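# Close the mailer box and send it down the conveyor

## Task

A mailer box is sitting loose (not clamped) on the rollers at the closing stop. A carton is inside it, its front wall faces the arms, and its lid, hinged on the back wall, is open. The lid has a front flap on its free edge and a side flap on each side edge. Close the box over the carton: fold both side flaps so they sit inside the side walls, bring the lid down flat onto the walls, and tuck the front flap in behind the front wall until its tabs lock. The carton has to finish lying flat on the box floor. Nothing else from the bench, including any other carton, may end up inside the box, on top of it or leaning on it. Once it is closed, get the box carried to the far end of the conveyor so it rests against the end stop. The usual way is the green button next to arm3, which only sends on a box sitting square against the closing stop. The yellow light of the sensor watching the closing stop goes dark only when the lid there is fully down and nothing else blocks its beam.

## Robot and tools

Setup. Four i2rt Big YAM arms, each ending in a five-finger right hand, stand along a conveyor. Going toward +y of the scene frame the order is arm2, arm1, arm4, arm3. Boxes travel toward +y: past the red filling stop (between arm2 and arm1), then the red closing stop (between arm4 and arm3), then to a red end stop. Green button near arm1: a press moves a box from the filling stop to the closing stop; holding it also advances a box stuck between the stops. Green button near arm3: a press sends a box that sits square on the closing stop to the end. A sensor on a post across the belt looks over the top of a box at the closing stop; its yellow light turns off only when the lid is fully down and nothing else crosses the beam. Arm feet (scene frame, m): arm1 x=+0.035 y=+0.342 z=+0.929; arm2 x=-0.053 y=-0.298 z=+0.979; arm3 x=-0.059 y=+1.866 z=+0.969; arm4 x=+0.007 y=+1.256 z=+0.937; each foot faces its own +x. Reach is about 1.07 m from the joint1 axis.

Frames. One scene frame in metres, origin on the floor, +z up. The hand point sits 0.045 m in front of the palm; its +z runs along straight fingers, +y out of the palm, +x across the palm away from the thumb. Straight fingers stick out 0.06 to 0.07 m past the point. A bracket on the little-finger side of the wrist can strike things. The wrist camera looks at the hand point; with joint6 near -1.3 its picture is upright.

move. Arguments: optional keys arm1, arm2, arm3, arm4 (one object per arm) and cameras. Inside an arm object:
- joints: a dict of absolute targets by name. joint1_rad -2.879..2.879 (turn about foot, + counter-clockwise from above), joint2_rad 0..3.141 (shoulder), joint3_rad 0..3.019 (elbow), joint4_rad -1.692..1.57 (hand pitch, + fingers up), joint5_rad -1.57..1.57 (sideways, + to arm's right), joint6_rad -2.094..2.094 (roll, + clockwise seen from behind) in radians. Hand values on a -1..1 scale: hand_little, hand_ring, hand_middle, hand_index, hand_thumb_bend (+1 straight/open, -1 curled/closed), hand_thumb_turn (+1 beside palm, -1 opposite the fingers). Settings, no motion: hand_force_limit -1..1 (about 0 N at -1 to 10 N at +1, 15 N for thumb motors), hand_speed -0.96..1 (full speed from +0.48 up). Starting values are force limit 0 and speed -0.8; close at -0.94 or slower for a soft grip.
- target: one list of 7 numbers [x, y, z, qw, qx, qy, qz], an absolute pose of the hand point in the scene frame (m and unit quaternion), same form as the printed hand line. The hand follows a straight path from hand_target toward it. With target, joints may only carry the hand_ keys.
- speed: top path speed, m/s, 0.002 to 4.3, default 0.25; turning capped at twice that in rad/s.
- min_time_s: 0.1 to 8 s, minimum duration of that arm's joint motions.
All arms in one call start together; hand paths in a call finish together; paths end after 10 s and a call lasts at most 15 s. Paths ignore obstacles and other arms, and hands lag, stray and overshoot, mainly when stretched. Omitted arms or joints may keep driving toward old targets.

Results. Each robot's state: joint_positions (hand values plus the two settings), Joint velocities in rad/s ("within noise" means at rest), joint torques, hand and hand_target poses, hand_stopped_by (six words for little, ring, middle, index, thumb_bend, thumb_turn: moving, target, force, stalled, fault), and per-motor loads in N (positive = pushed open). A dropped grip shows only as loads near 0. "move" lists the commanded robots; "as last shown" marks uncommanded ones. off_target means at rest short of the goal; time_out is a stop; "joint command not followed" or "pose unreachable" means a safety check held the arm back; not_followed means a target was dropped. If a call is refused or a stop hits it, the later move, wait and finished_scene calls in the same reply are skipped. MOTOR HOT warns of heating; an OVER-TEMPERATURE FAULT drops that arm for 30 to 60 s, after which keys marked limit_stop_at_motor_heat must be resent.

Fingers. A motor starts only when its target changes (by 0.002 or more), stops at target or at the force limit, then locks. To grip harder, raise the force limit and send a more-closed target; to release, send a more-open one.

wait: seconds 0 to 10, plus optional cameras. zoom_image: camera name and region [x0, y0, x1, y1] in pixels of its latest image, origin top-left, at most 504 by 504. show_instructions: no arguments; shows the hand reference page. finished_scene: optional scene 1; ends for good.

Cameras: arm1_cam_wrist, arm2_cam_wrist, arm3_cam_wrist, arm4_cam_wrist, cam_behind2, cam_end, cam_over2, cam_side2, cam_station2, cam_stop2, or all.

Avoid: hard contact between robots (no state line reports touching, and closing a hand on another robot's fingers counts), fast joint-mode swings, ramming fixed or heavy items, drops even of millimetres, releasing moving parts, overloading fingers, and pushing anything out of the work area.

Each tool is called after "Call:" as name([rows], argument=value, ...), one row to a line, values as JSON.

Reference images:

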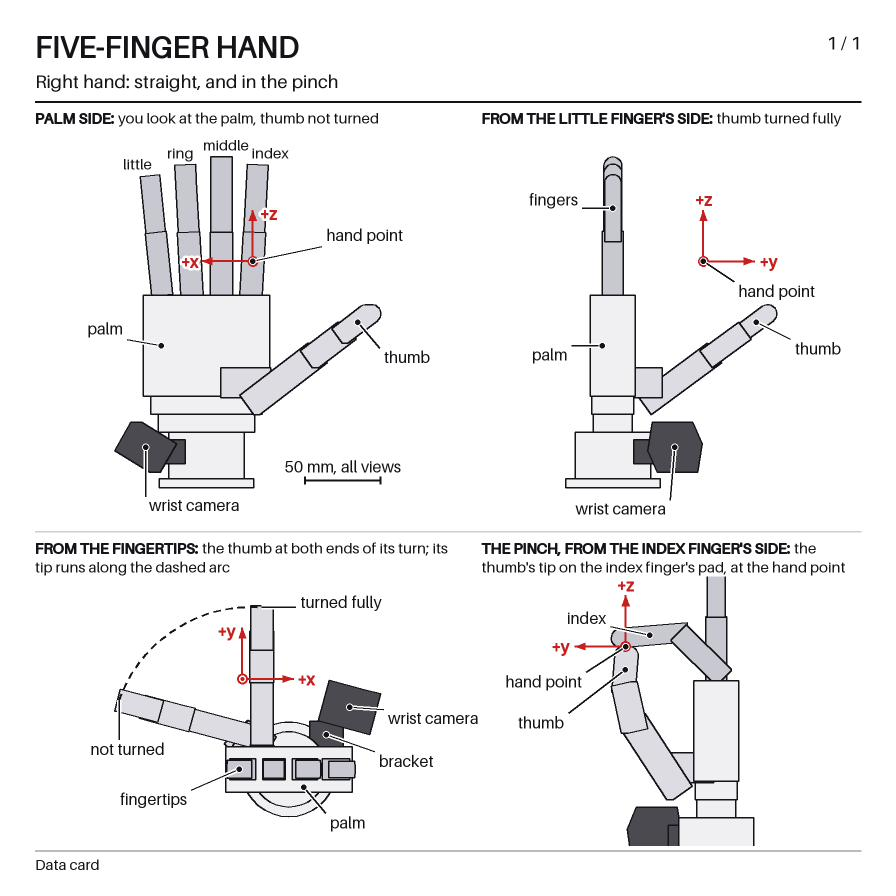

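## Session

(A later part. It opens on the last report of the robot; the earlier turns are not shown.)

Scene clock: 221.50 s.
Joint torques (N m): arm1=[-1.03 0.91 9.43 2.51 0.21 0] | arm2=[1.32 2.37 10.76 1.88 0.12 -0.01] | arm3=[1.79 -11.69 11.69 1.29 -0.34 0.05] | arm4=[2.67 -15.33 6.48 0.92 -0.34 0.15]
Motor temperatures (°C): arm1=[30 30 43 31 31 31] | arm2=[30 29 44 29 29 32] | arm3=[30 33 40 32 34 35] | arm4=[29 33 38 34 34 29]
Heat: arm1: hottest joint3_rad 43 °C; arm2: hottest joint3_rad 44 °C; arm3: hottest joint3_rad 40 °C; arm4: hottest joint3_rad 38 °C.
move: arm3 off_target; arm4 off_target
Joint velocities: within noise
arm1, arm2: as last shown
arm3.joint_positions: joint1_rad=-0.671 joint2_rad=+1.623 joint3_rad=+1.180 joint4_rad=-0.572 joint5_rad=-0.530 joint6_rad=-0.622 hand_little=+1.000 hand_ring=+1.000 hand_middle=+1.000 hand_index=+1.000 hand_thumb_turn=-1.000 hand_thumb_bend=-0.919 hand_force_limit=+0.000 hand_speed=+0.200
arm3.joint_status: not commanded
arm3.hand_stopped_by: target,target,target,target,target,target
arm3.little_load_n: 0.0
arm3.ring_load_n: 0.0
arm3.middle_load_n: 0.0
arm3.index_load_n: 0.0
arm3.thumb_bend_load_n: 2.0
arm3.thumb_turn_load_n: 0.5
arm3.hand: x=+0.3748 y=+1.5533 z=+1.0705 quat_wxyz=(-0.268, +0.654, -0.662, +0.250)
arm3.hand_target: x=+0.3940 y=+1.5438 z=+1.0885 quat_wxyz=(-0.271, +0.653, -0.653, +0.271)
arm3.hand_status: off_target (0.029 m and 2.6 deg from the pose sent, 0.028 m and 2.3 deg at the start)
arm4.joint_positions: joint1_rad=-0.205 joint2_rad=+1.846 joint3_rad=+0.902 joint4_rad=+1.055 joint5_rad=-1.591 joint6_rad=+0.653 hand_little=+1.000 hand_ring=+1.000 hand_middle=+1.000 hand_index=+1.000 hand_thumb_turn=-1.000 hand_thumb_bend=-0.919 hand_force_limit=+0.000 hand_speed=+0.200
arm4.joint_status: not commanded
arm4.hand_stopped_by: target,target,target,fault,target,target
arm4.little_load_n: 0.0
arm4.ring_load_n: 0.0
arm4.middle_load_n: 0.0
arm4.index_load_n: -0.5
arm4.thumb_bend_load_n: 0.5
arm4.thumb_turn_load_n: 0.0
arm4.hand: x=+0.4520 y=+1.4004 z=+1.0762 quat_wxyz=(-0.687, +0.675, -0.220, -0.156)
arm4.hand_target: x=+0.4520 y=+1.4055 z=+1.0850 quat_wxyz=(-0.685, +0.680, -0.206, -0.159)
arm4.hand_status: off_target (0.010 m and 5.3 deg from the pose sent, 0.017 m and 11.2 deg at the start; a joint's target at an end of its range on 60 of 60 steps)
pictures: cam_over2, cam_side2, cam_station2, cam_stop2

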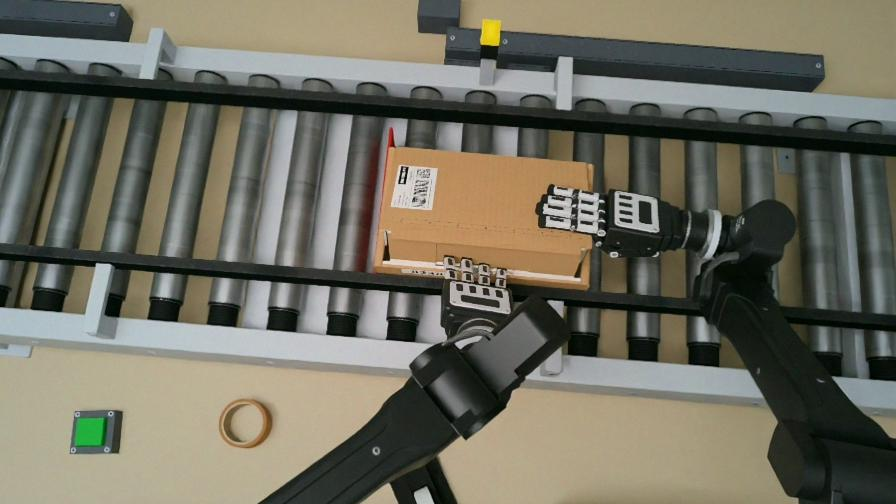

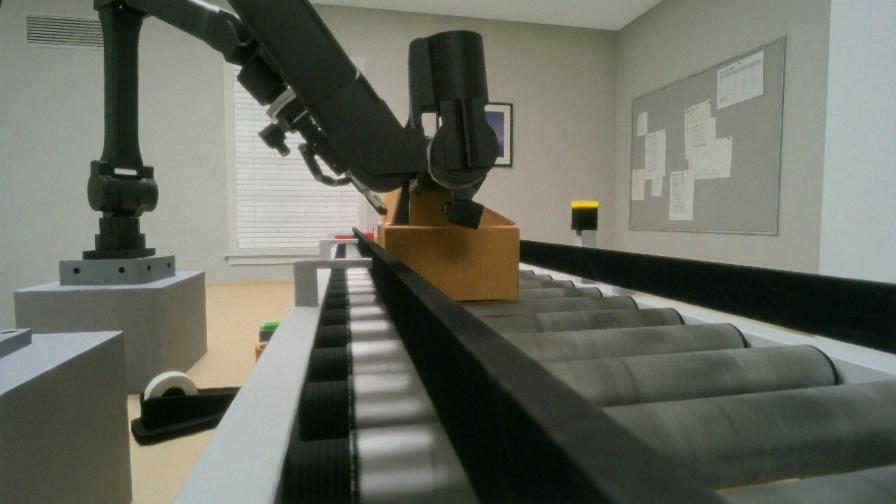

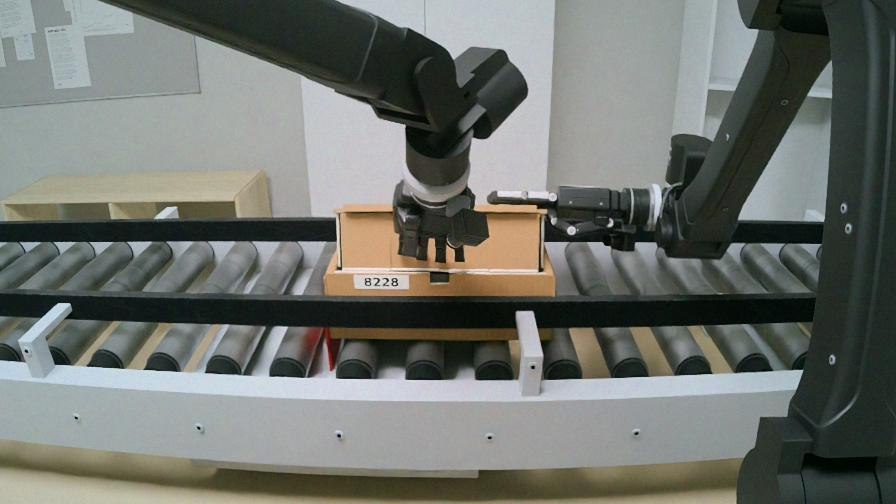

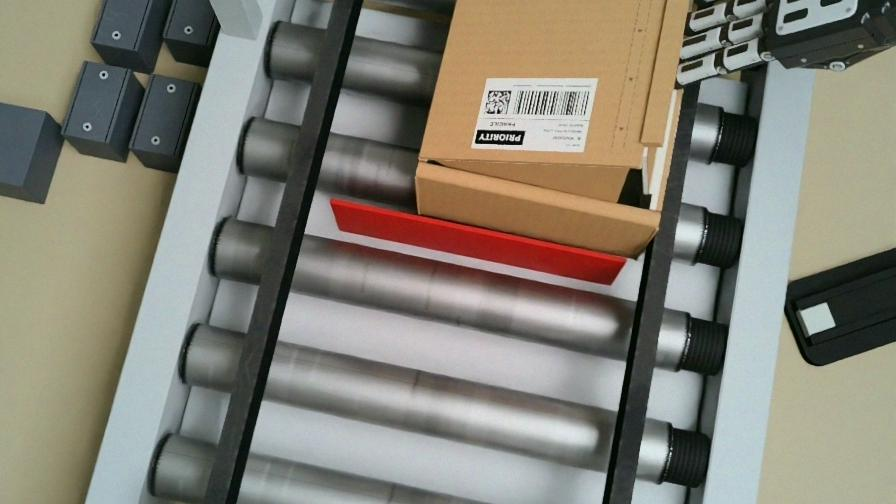

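Call:
move(arm4={"target":[0.462,1.405,1.105,0.6744,-0.6744,0.2127,0.2127],"speed":0.06}, arm3={"target":[0.385,1.543,1.115,0.2706,-0.6533,0.6533,-0.2706],"speed":0.05}, cameras=["cam_over2","cam_station2","cam_stop2","cam_side2"])

Call:
zoom_image(camera="cam_stop2", region=[590, 110, 710, 230])

Call:
zoom_image(camera="cam_side2", region=[340, 140, 540, 320])

Scene clock: 224.40 s.
Joint torques (N m): arm1=[-1.03 0.91 9.42 2.52 0.21 0] | arm2=[1.44 2.2 10.74 1.84 0.1 0] | arm3=[0.56 -13.39 12.14 0.53 -0.49 -0.11] | arm4=[1.96 -15.85 8.42 1.05 -0.08 0.17]
Motor temperatures (°C): arm1=[30 30 43 31 31 31] | arm2=[30 29 44 29 29 32] | arm3=[30 33 41 32 34 35] | arm4=[29 33 38 34 34 29]
Heat: arm1: hottest joint3_rad 43 °C; arm2: hottest joint3_rad 44 °C; arm3: hottest joint3_rad 41 °C; arm4: hottest joint3_rad 38 °C.
move: arm3 off_target; arm4 off_target
Joint velocities: within noise
arm1, arm2: as last shown
arm2.thumb_bend_load_n: -0.5
arm3.joint_positions: joint1_rad=-0.671 joint2_rad=+1.606 joint3_rad=+1.200 joint4_rad=-0.624 joint5_rad=-0.534 joint6_rad=-0.622 hand_little=+1.000 hand_ring=+1.000 hand_middle=+1.000 hand_index=+1.000 hand_thumb_turn=-1.000 hand_thumb_bend=-0.919 hand_force_limit=+0.000 hand_speed=+0.200
arm3.joint_status: not commanded
arm3.hand_stopped_by: target,target,target,target,target,target
arm3.little_load_n: 0.0
arm3.ring_load_n: 0.0
arm3.middle_load_n: 0.0
arm3.index_load_n: 0.0
arm3.thumb_bend_load_n: 2.0
arm3.thumb_turn_load_n: 0.5
arm3.hand: x=+0.3722 y=+1.5571 z=+1.0844 quat_wxyz=(-0.270, +0.654, -0.664, +0.243)
arm3.hand_target: x=+0.3839 y=+1.5439 z=+1.1152 quat_wxyz=(-0.271, +0.653, -0.653, +0.271)
arm3.hand_status: off_target (0.036 m and 3.4 deg from the pose sent, 0.047 m and 2.6 deg at the start)
arm4.joint_positions: joint1_rad=-0.198 joint2_rad=+1.834 joint3_rad=+0.922 joint4_rad=+0.961 joint5_rad=-1.601 joint6_rad=+0.709 hand_little=+1.000 hand_ring=+1.000 hand_middle=+1.000 hand_index=+1.000 hand_thumb_turn=-1.000 hand_thumb_bend=-0.919 hand_force_limit=+0.000 hand_speed=+0.200
arm4.joint_status: not commanded
arm4.hand_stopped_by: target,target,target,fault,target,target
arm4.little_load_n: 0.0
arm4.ring_load_n: 0.0
arm4.middle_load_n: 0.0
arm4.index_load_n: 0.0
arm4.thumb_bend_load_n: 1.0
arm4.thumb_turn_load_n: -0.5
arm4.hand: x=+0.4512 y=+1.4031 z=+1.0882 quat_wxyz=(-0.675, +0.663, -0.253, -0.202)
arm4.hand_target: x=+0.4613 y=+1.4056 z=+1.1051 quat_wxyz=(-0.678, +0.670, -0.235, -0.190)
arm4.hand_status: off_target (0.020 m and 5.0 deg from the pose sent, 0.031 m and 6.7 deg at the start; a joint's target at an end of its range on 51 of 51 steps)
pictures: cam_over2, cam_side2, cam_station2, cam_stop2

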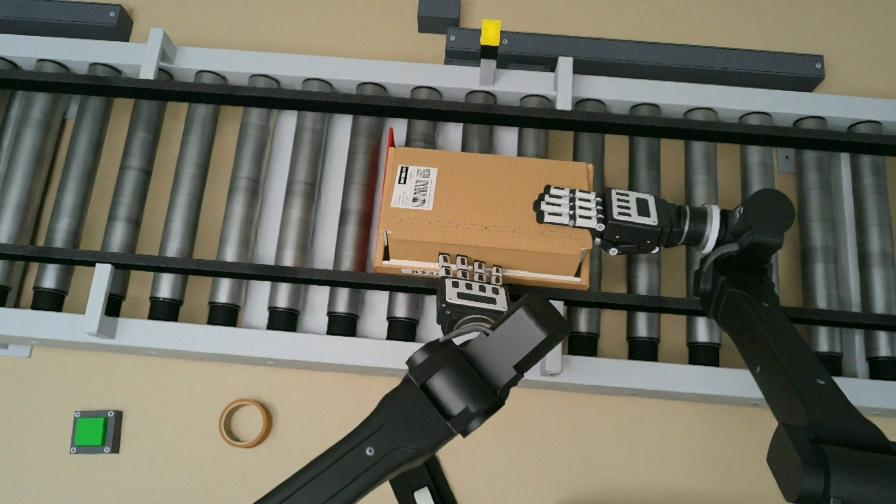

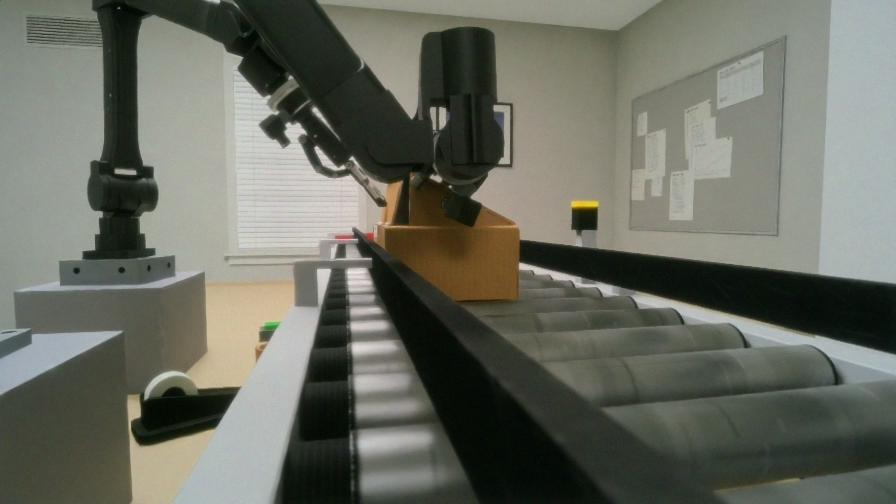

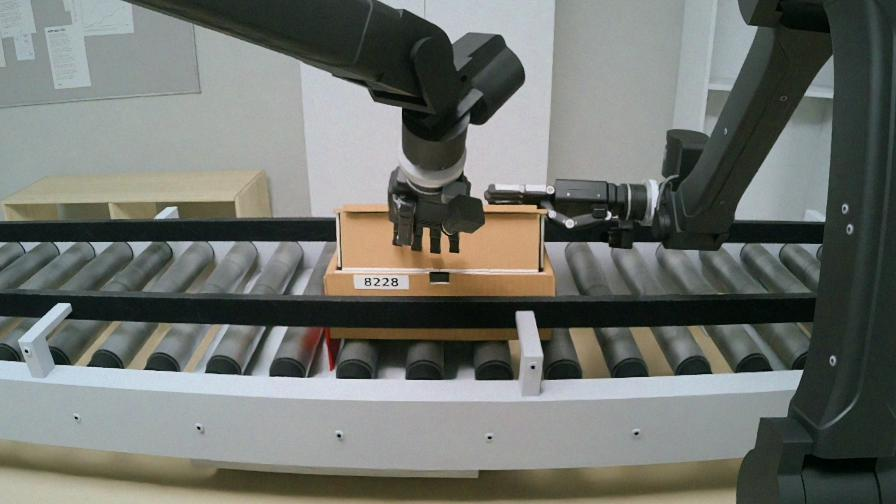

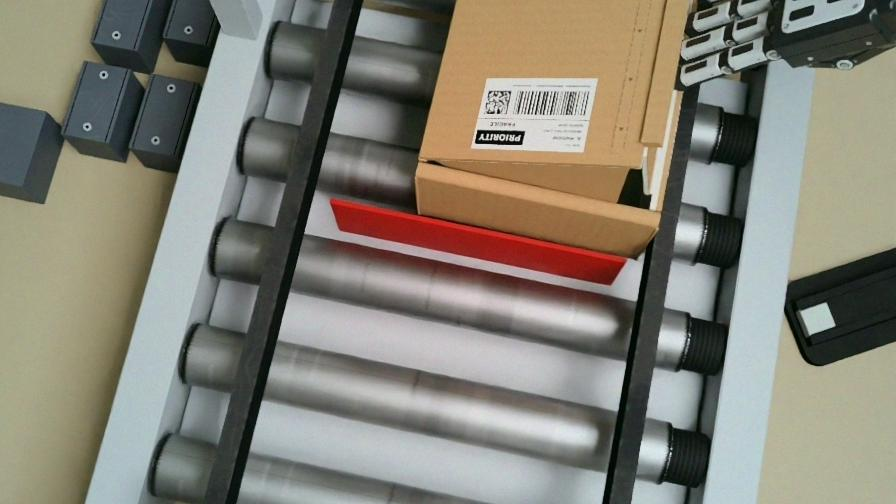

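Scaled by 4.200 from the camera's image (finer frame: 1280x720).

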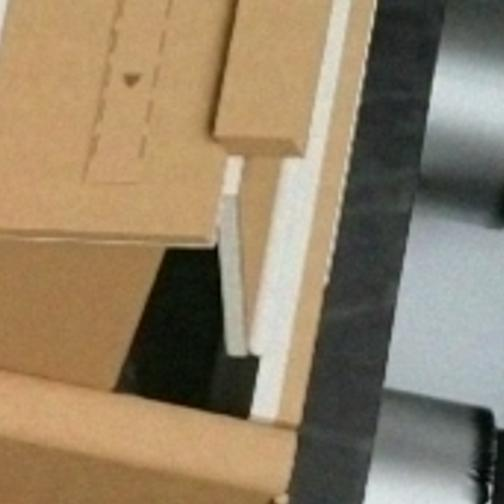

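Scaled by 2.520 from the camera's image (finer frame: 1280x720).

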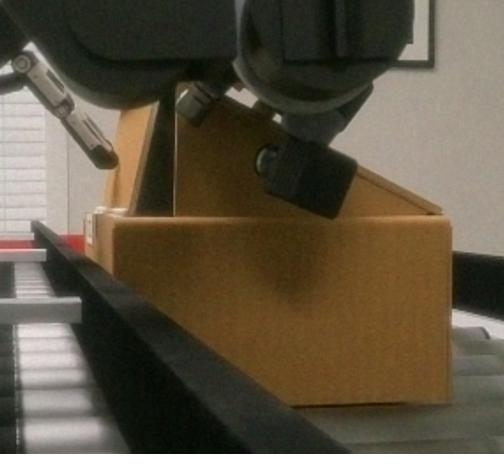

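Call:
move(arm3={"target":[0.412,1.543,1.09,0.2706,-0.6533,0.6533,-0.2706],"speed":0.05}, cameras=["cam_over2","cam_station2","cam_stop2","cam_side2"])

Call:
zoom_image(camera="cam_stop2", region=[590, 110, 710, 230])

Call:
zoom_image(camera="cam_side2", region=[340, 140, 540, 320])

Scene clock: 226.20 s.
Joint torques (N m): arm1=[-1.08 0.91 9.43 2.51 0.21 0] | arm2=[1.32 2.32 10.7 1.94 0.09 -0.01] | arm3=[2.02 -11.99 12.27 1.62 -0.35 0.04] | arm4=[2.14 -15.38 8.54 1.05 -0.05 0.11]
Motor temperatures (°C): arm1=[30 30 43 31 31 31] | arm2=[30 29 44 29 29 32] | arm3=[30 33 41 32 34 35] | arm4=[29 33 38 34 34 29]
Heat: arm1: hottest joint3_rad 43 °C; arm2: hottest joint3_rad 44 °C; arm3: hottest joint3_rad 41 °C; arm4: hottest joint3_rad 38 °C.
move: arm3 off_target
Joint velocities: within noise
arm1, arm2, arm4: as last shown
arm2.middle_load_n: -0.5
arm2.thumb_bend_load_n: 0.0
arm3.joint_positions: joint1_rad=-0.651 joint2_rad=+1.647 joint3_rad=+1.209 joint4_rad=-0.580 joint5_rad=-0.517 joint6_rad=-0.602 hand_little=+1.000 hand_ring=+1.000 hand_middle=+1.000 hand_index=+1.000 hand_thumb_turn=-1.000 hand_thumb_bend=-0.919 hand_force_limit=+0.000 hand_speed=+0.200
arm3.joint_status: not commanded
arm3.hand_stopped_by: target,target,target,target,target,target
arm3.little_load_n: 0.0
arm3.ring_load_n: -0.5
arm3.middle_load_n: -0.5
arm3.index_load_n: 0.0
arm3.thumb_bend_load_n: 2.0
arm3.thumb_turn_load_n: 0.0
arm3.hand: x=+0.3871 y=+1.5547 z=+1.0698 quat_wxyz=(-0.267, +0.654, -0.664, +0.244)
arm3.hand_target: x=+0.4106 y=+1.5442 z=+1.0908 quat_wxyz=(-0.271, +0.653, -0.653, +0.271)
arm3.hand_status: off_target (0.034 m and 3.3 deg from the pose sent, 0.043 m and 3.4 deg at the start)
arm4.joint_positions: joint1_rad=-0.198 joint2_rad=+1.834 joint3_rad=+0.922 joint4_rad=+0.960 joint5_rad=-1.601 joint6_rad=+0.709 hand_little=+1.000 hand_ring=+1.000 hand_middle=+1.000 hand_index=+1.000 hand_thumb_turn=-1.000 hand_thumb_bend=-0.919 hand_force_limit=+0.000 hand_speed=+0.200
arm4.thumb_bend_load_n: 1.5
arm4.thumb_turn_load_n: 0.0
arm4.hand: x=+0.4512 y=+1.4031 z=+1.0882 quat_wxyz=(-0.675, +0.663, -0.254, -0.202)
arm4.hand_target: x=+0.4614 y=+1.4056 z=+1.1051 quat_wxyz=(-0.678, +0.670, -0.235, -0.190)
pictures: cam_over2, cam_side2, cam_station2, cam_stop2

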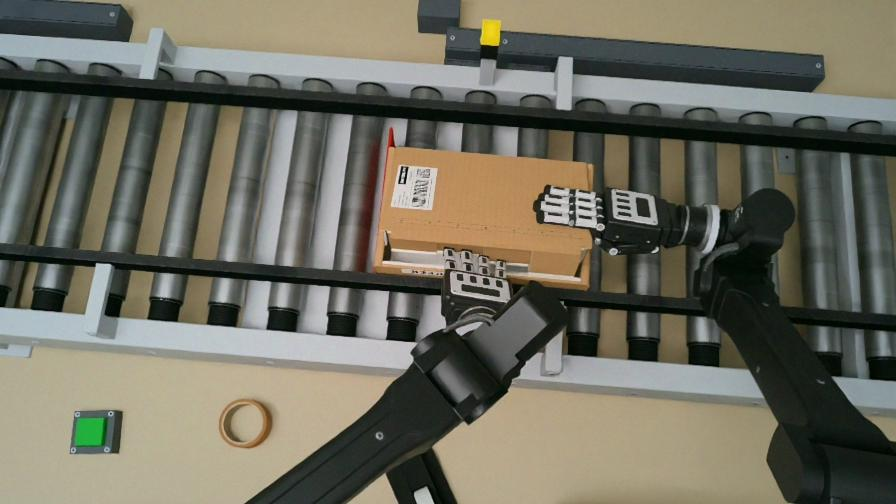

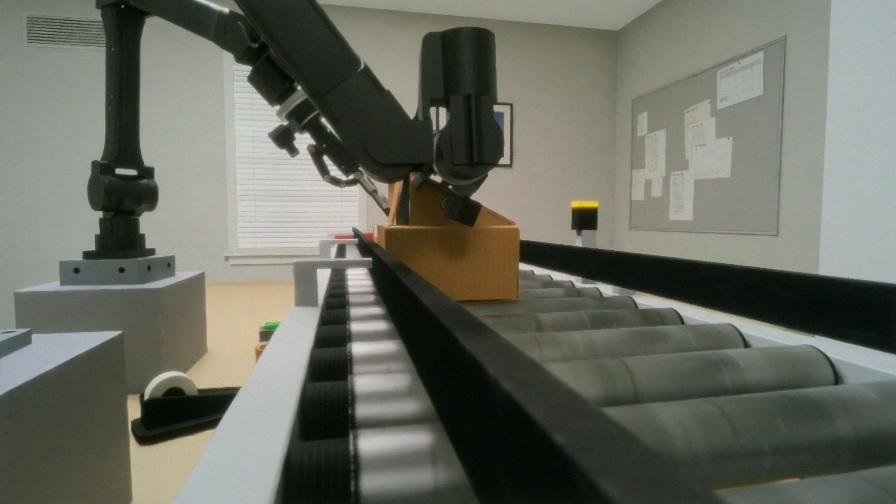

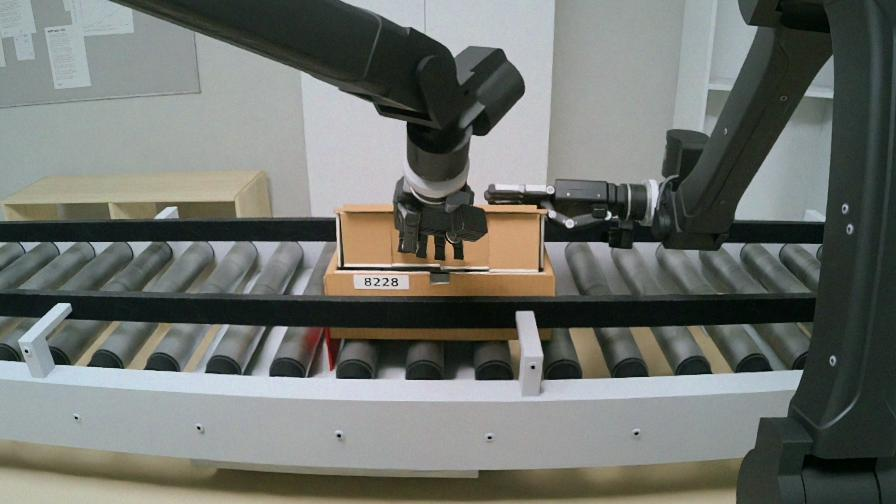

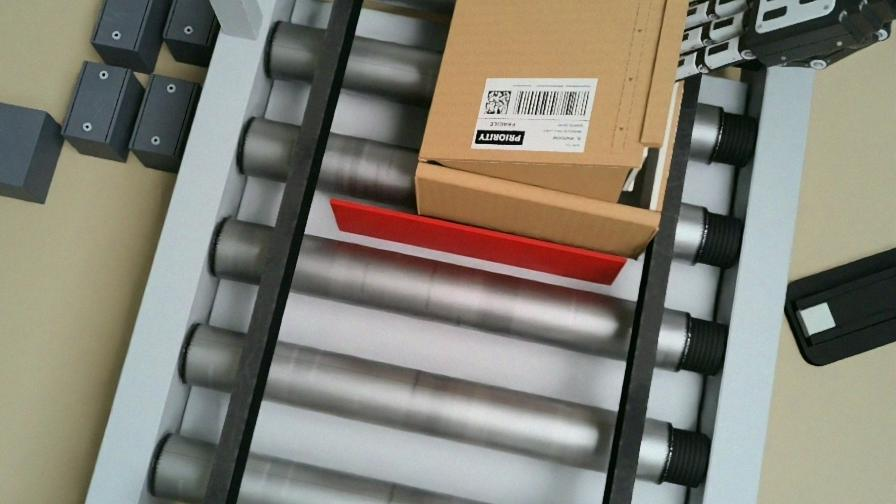

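Scaled by 4.200 from the camera's image (finer frame: 1280x720).

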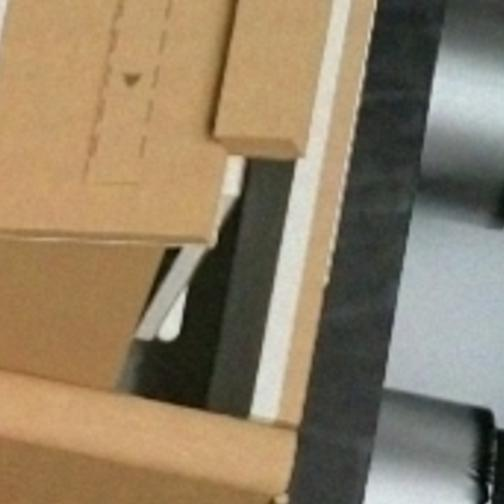

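Scaled by 2.520 from the camera's image (finer frame: 1280x720).

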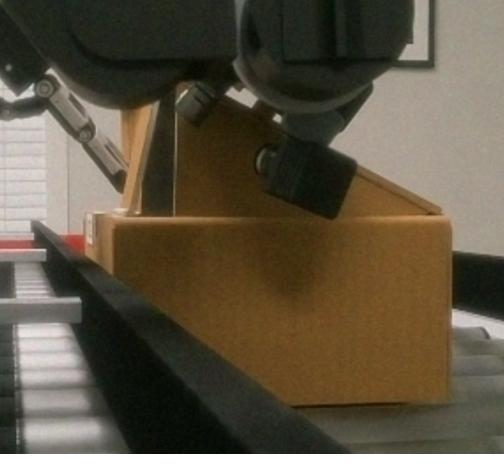

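Call:
zoom_image(camera="cam_over2", region=[370, 200, 490, 290])

Call:
zoom_image(camera="cam_over2", region=[490, 200, 610, 300])

Call:
zoom_image(camera="cam_station2", region=[320, 190, 570, 310])

Scaled by 4.200 from the camera's image (finer frame: 1280x720).

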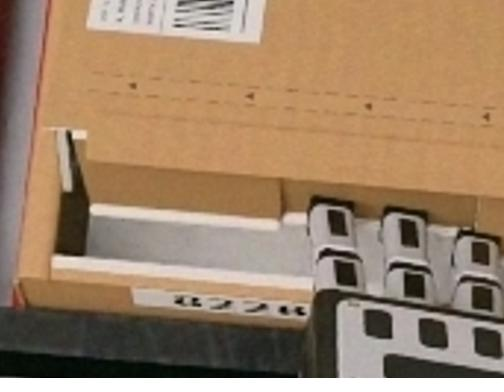

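Scaled by 4.200 from the camera's image (finer frame: 1280x720).

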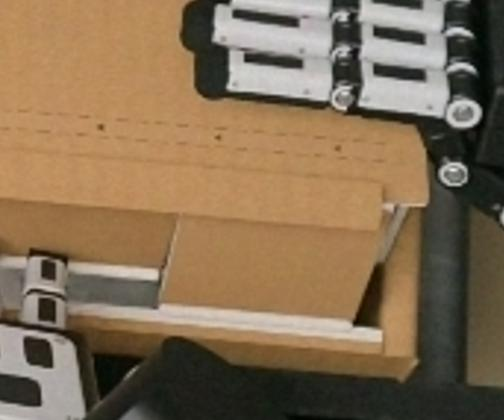

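Scaled by 2.016 from the camera's image (finer frame: 1280x720).

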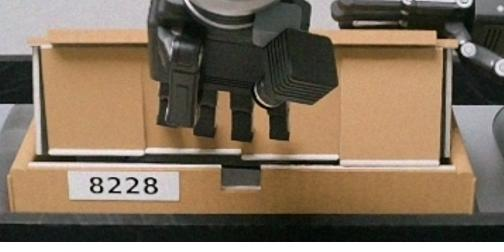

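Call:
move(arm4={"target":[0.52,1.34,1.2,0.6533,-0.6533,0.2706,0.2706],"speed":0.25})

Call:
move(arm4={"target":[0.33,1.28,1.2,0,0.7071,0,0.7071],"speed":0.4}, cameras=["cam_over2","cam_side2","cam_stop2"])

Call:
zoom_image(camera="cam_stop2", region=[590, 110, 710, 230])

Scene clock: 229.17 s.
Joint torques (N m): arm1=[-0.97 0.91 9.43 2.51 0.21 0.01] | arm2=[1.38 2.08 10.69 1.94 0.13 0] | arm3=[2.08 -11.87 12.25 1.55 -0.35 0.06] | arm4=[1.67 -14.74 10.59 0.85 -0.02 0.14]
Motor temperatures (°C): arm1=[30 30 43 31 31 31] | arm2=[30 29 44 29 29 32] | arm3=[30 33 41 32 34 35] | arm4=[29 33 39 34 33 29]
Heat: arm1: hottest joint3_rad 43 °C; arm2: hottest joint3_rad 44 °C; arm3: hottest joint3_rad 41 °C; arm4: hottest joint3_rad 39 °C.
move: arm4 off_target
Joint velocities: within noise
arm1, arm2, arm3: as last shown
arm2.middle_load_n: 0.0
arm3.hand: x=+0.3871 y=+1.5548 z=+1.0698 quat_wxyz=(-0.267, +0.654, -0.665, +0.244)
arm4.joint_positions: joint1_rad=-0.311 joint2_rad=+1.771 joint3_rad=+1.130 joint4_rad=+0.712 joint5_rad=-1.602 joint6_rad=+0.899 hand_little=+1.000 hand_ring=+1.000 hand_middle=+1.000 hand_index=+1.000 hand_thumb_turn=-1.000 hand_thumb_bend=-0.919 hand_force_limit=+0.000 hand_speed=+0.200
arm4.joint_status: not commanded
arm4.hand_stopped_by: target,target,target,fault,target,target
arm4.little_load_n: 0.0
arm4.ring_load_n: 0.0
arm4.middle_load_n: 0.0
arm4.index_load_n: 0.0
arm4.thumb_bend_load_n: 1.0
arm4.thumb_turn_load_n: 0.5
arm4.hand: x=+0.5093 y=+1.3422 z=+1.1838 quat_wxyz=(-0.669, +0.621, -0.344, -0.221)
arm4.hand_target: x=+0.5193 y=+1.3406 z=+1.2000 quat_wxyz=(-0.673, +0.628, -0.331, -0.208)
arm4.hand_status: off_target (0.020 m and 10.9 deg from the pose sent, 0.146 m and 8.5 deg at the start; a joint's target at an end of its range on 48 of 48 steps)
pictures: none

Scene clock: 234.70 s.
Joint torques (N m): arm1=[-0.97 0.85 9.42 2.51 0.21 0] | arm2=[1.26 2.49 10.7 1.89 0.13 -0.02] | arm3=[1.9 -11.87 12.27 1.59 -0.36 0.07] | arm4=[1.85 2.55 13.38 2.61 0.07 0]
Motor temperatures (°C): arm1=[30 30 43 31 31 31] | arm2=[30 29 44 29 29 32] | arm3=[30 33 42 32 33 35] | arm4=[29 33 39 34 33 29]
Heat: arm1: hottest joint3_rad 43 °C; arm2: hottest joint3_rad 44 °C; arm3: hottest joint3_rad 42 °C; arm4: hottest joint3_rad 39 °C.
move: arm4 off_target
Joint velocities: within noise
arm1.joint_positions: joint1_rad=-0.032 joint2_rad=+0.646 joint3_rad=+1.328 joint4_rad=-1.360 joint5_rad=+0.140 joint6_rad=-1.156 hand_little=+1.000 hand_ring=+1.000 hand_middle=+1.000 hand_index=+1.000 hand_thumb_turn=+1.000 hand_thumb_bend=+1.000 hand_force_limit=+0.000 hand_speed=-0.800
arm1.joint_status: not commanded
arm1.hand_stopped_by: target,target,target,target,target,target
arm1.little_load_n: 0.0
arm1.ring_load_n: 0.0
arm1.middle_load_n: 0.0
arm1.index_load_n: 0.0
arm1.thumb_bend_load_n: 0.0
arm1.thumb_turn_load_n: 0.0
arm1.hand: x=+0.2644 y=+0.2774 z=+1.3774 quat_wxyz=(-0.035, +0.878, -0.203, +0.433)
arm1.hand_target: x=+0.2642 y=+0.2774 z=+1.3850 quat_wxyz=(-0.037, +0.874, -0.203, +0.441)
arm1.hand_status: not commanded
arm2.joint_positions: joint1_rad=+0.199 joint2_rad=+0.614 joint3_rad=+1.377 joint4_rad=-1.233 joint5_rad=+0.174 joint6_rad=-1.171 hand_little=+1.000 hand_ring=+1.000 hand_middle=+1.000 hand_index=+1.000 hand_thumb_turn=+1.000 hand_thumb_bend=+1.000 hand_force_limit=+0.000 hand_speed=-0.800
arm2.joint_status: not commanded
arm2.hand_stopped_by: target,target,target,target,target,target
arm2.little_load_n: 0.0
arm2.ring_load_n: 0.0
arm2.middle_load_n: 0.0
arm2.index_load_n: 0.0
arm2.thumb_bend_load_n: 0.0
arm2.thumb_turn_load_n: 0.0
arm2.hand: x=+0.1875 y=-0.3622 z=+1.4826 quat_wxyz=(-0.044, +0.830, -0.192, +0.522)
arm2.hand_target: x=+0.1862 y=-0.3623 z=+1.4936 quat_wxyz=(-0.047, +0.823, -0.191, +0.533)
arm2.hand_status: not commanded
arm3: as last shown
arm3.ring_load_n: 0.0
arm4.joint_positions: joint1_rad=+0.479 joint2_rad=+0.380 joint3_rad=+0.218 joint4_rad=+0.093 joint5_rad=+0.576 joint6_rad=-1.554 hand_little=+1.000 hand_ring=+1.000 hand_middle=+1.000 hand_index=+1.000 hand_thumb_turn=-1.000 hand_thumb_bend=-0.919 hand_force_limit=+0.000 hand_speed=+0.200
arm4.joint_status: not commanded
arm4.hand_stopped_by: target,target,target,fault,target,target
arm4.little_load_n: 0.0
arm4.ring_load_n: 0.0
arm4.middle_load_n: 0.0
arm4.index_load_n: 0.0
arm4.thumb_bend_load_n: 1.0
arm4.thumb_turn_load_n: 0.0
arm4.hand: x=+0.3216 y=+1.2741 z=+1.1640 quat_wxyz=(+0.011, +0.726, +0.008, +0.687)
arm4.hand_target: x=+0.3272 y=+1.2795 z=+1.1995 quat_wxyz=(+0.000, +0.707, +0.000, +0.707)
arm4.hand_status: off_target (0.037 m and 3.5 deg from the pose sent, 0.190 m and 147.1 deg at the start; pose on its path clipped on 108 of 166 steps)

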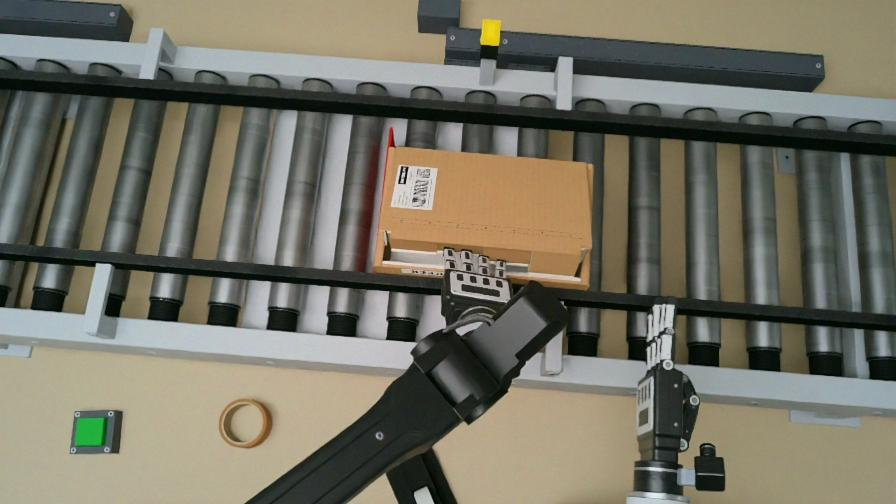

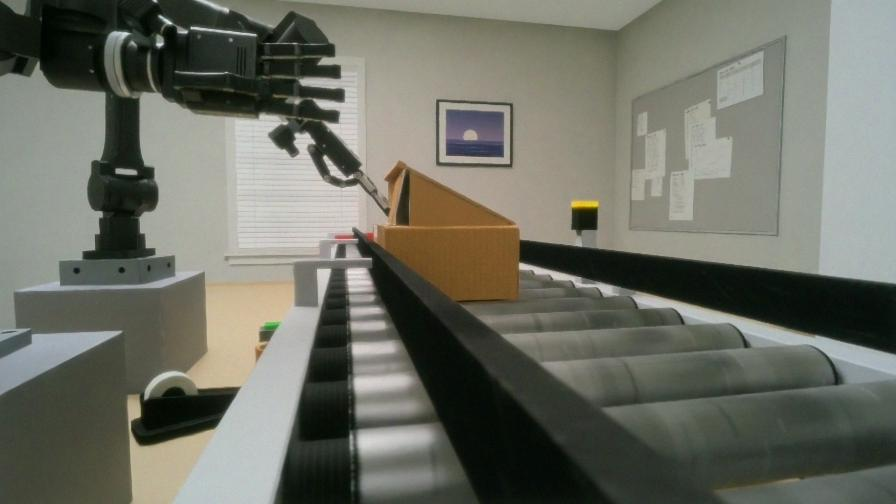

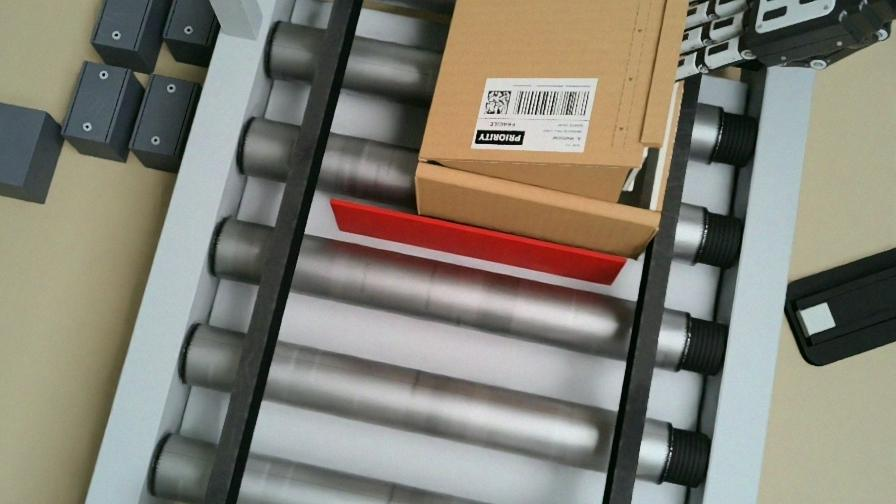

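Scaled by 4.200 from the camera's image (finer frame: 1280x720).

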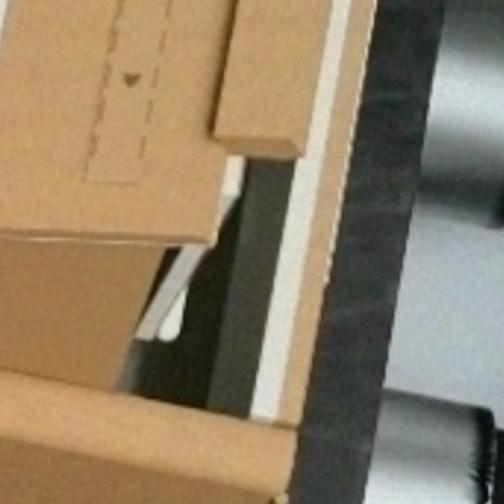

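Call:
move(arm4={"target":[0.335,1.35,1.1,0,0.7071,0,0.7071],"speed":0.15}, cameras=["cam_over2","cam_side2","cam_station2"])

Call:
zoom_image(camera="cam_station2", region=[320, 120, 640, 340])

Scene clock: 237.07 s.
Joint torques (N m): arm1=[-1.08 0.91 9.43 2.51 0.21 0] | arm2=[1.44 2.2 10.69 1.96 0.1 -0.01] | arm3=[2.08 -11.87 12.25 1.55 -0.34 0.06] | arm4=[2.02 -1.26 5.86 2.55 0.09 -0.02]
Motor temperatures (°C): arm1=[30 30 43 31 31 31] | arm2=[30 29 44 29 29 32] | arm3=[30 33 42 32 33 35] | arm4=[29 33 39 34 33 29]
Heat: arm1: hottest joint3_rad 43 °C; arm2: hottest joint3_rad 44 °C; arm3: hottest joint3_rad 42 °C; arm4: hottest joint3_rad 39 °C.
move: arm4 done
Joint velocities: within noise
arm1, arm2, arm3: as last shown
arm4.joint_positions: joint1_rad=+0.752 joint2_rad=+1.028 joint3_rad=+0.159 joint4_rad=+0.866 joint5_rad=+0.851 joint6_rad=-1.552 hand_little=+1.000 hand_ring=+1.000 hand_middle=+1.000 hand_index=+1.000 hand_thumb_turn=-1.000 hand_thumb_bend=-0.919 hand_force_limit=+0.000 hand_speed=+0.200
arm4.joint_status: not commanded
arm4.hand_stopped_by: target,target,target,fault,target,target
arm4.little_load_n: -0.5
arm4.ring_load_n: 0.0
arm4.middle_load_n: 0.0
arm4.index_load_n: 0.5
arm4.thumb_bend_load_n: 1.5
arm4.thumb_turn_load_n: 0.5
arm4.hand: x=+0.3369 y=+1.3493 z=+1.1026 quat_wxyz=(-0.002, +0.707, -0.006, +0.707)
arm4.hand_target: x=+0.3350 y=+1.3499 z=+1.1000 quat_wxyz=(+0.000, +0.707, +0.000, +0.707)
arm4.hand_status: done (0.003 m and 0.7 deg from the pose sent, 0.100 m and 3.5 deg at the start)

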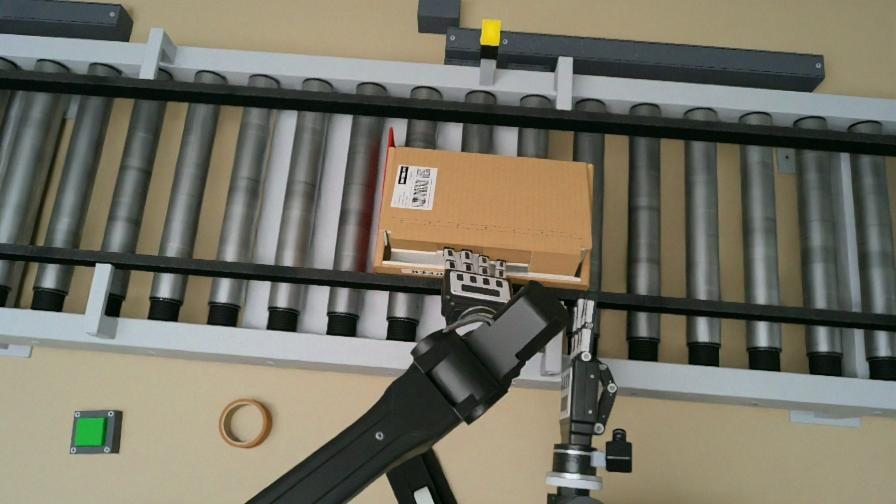

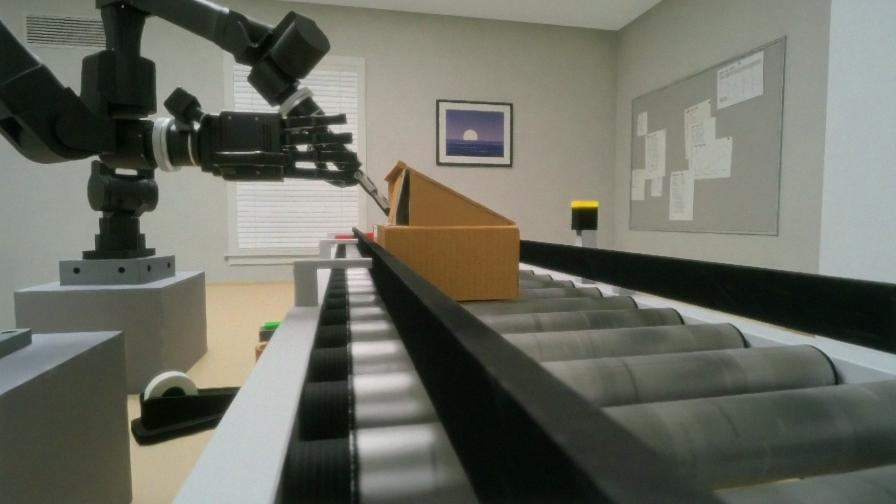

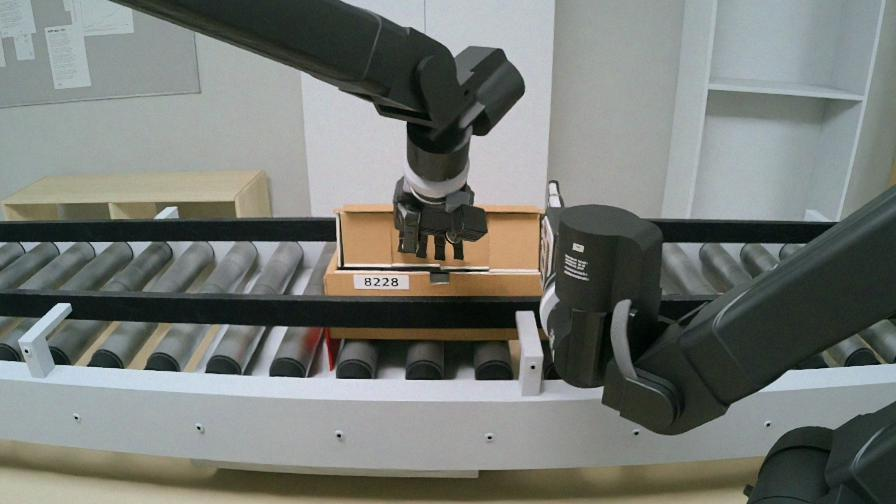

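Scaled by 1.575 from the camera's image (finer frame: 1280x720).

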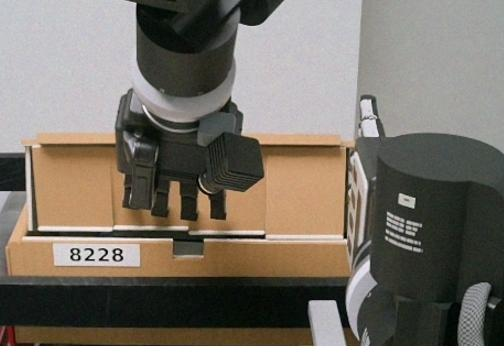

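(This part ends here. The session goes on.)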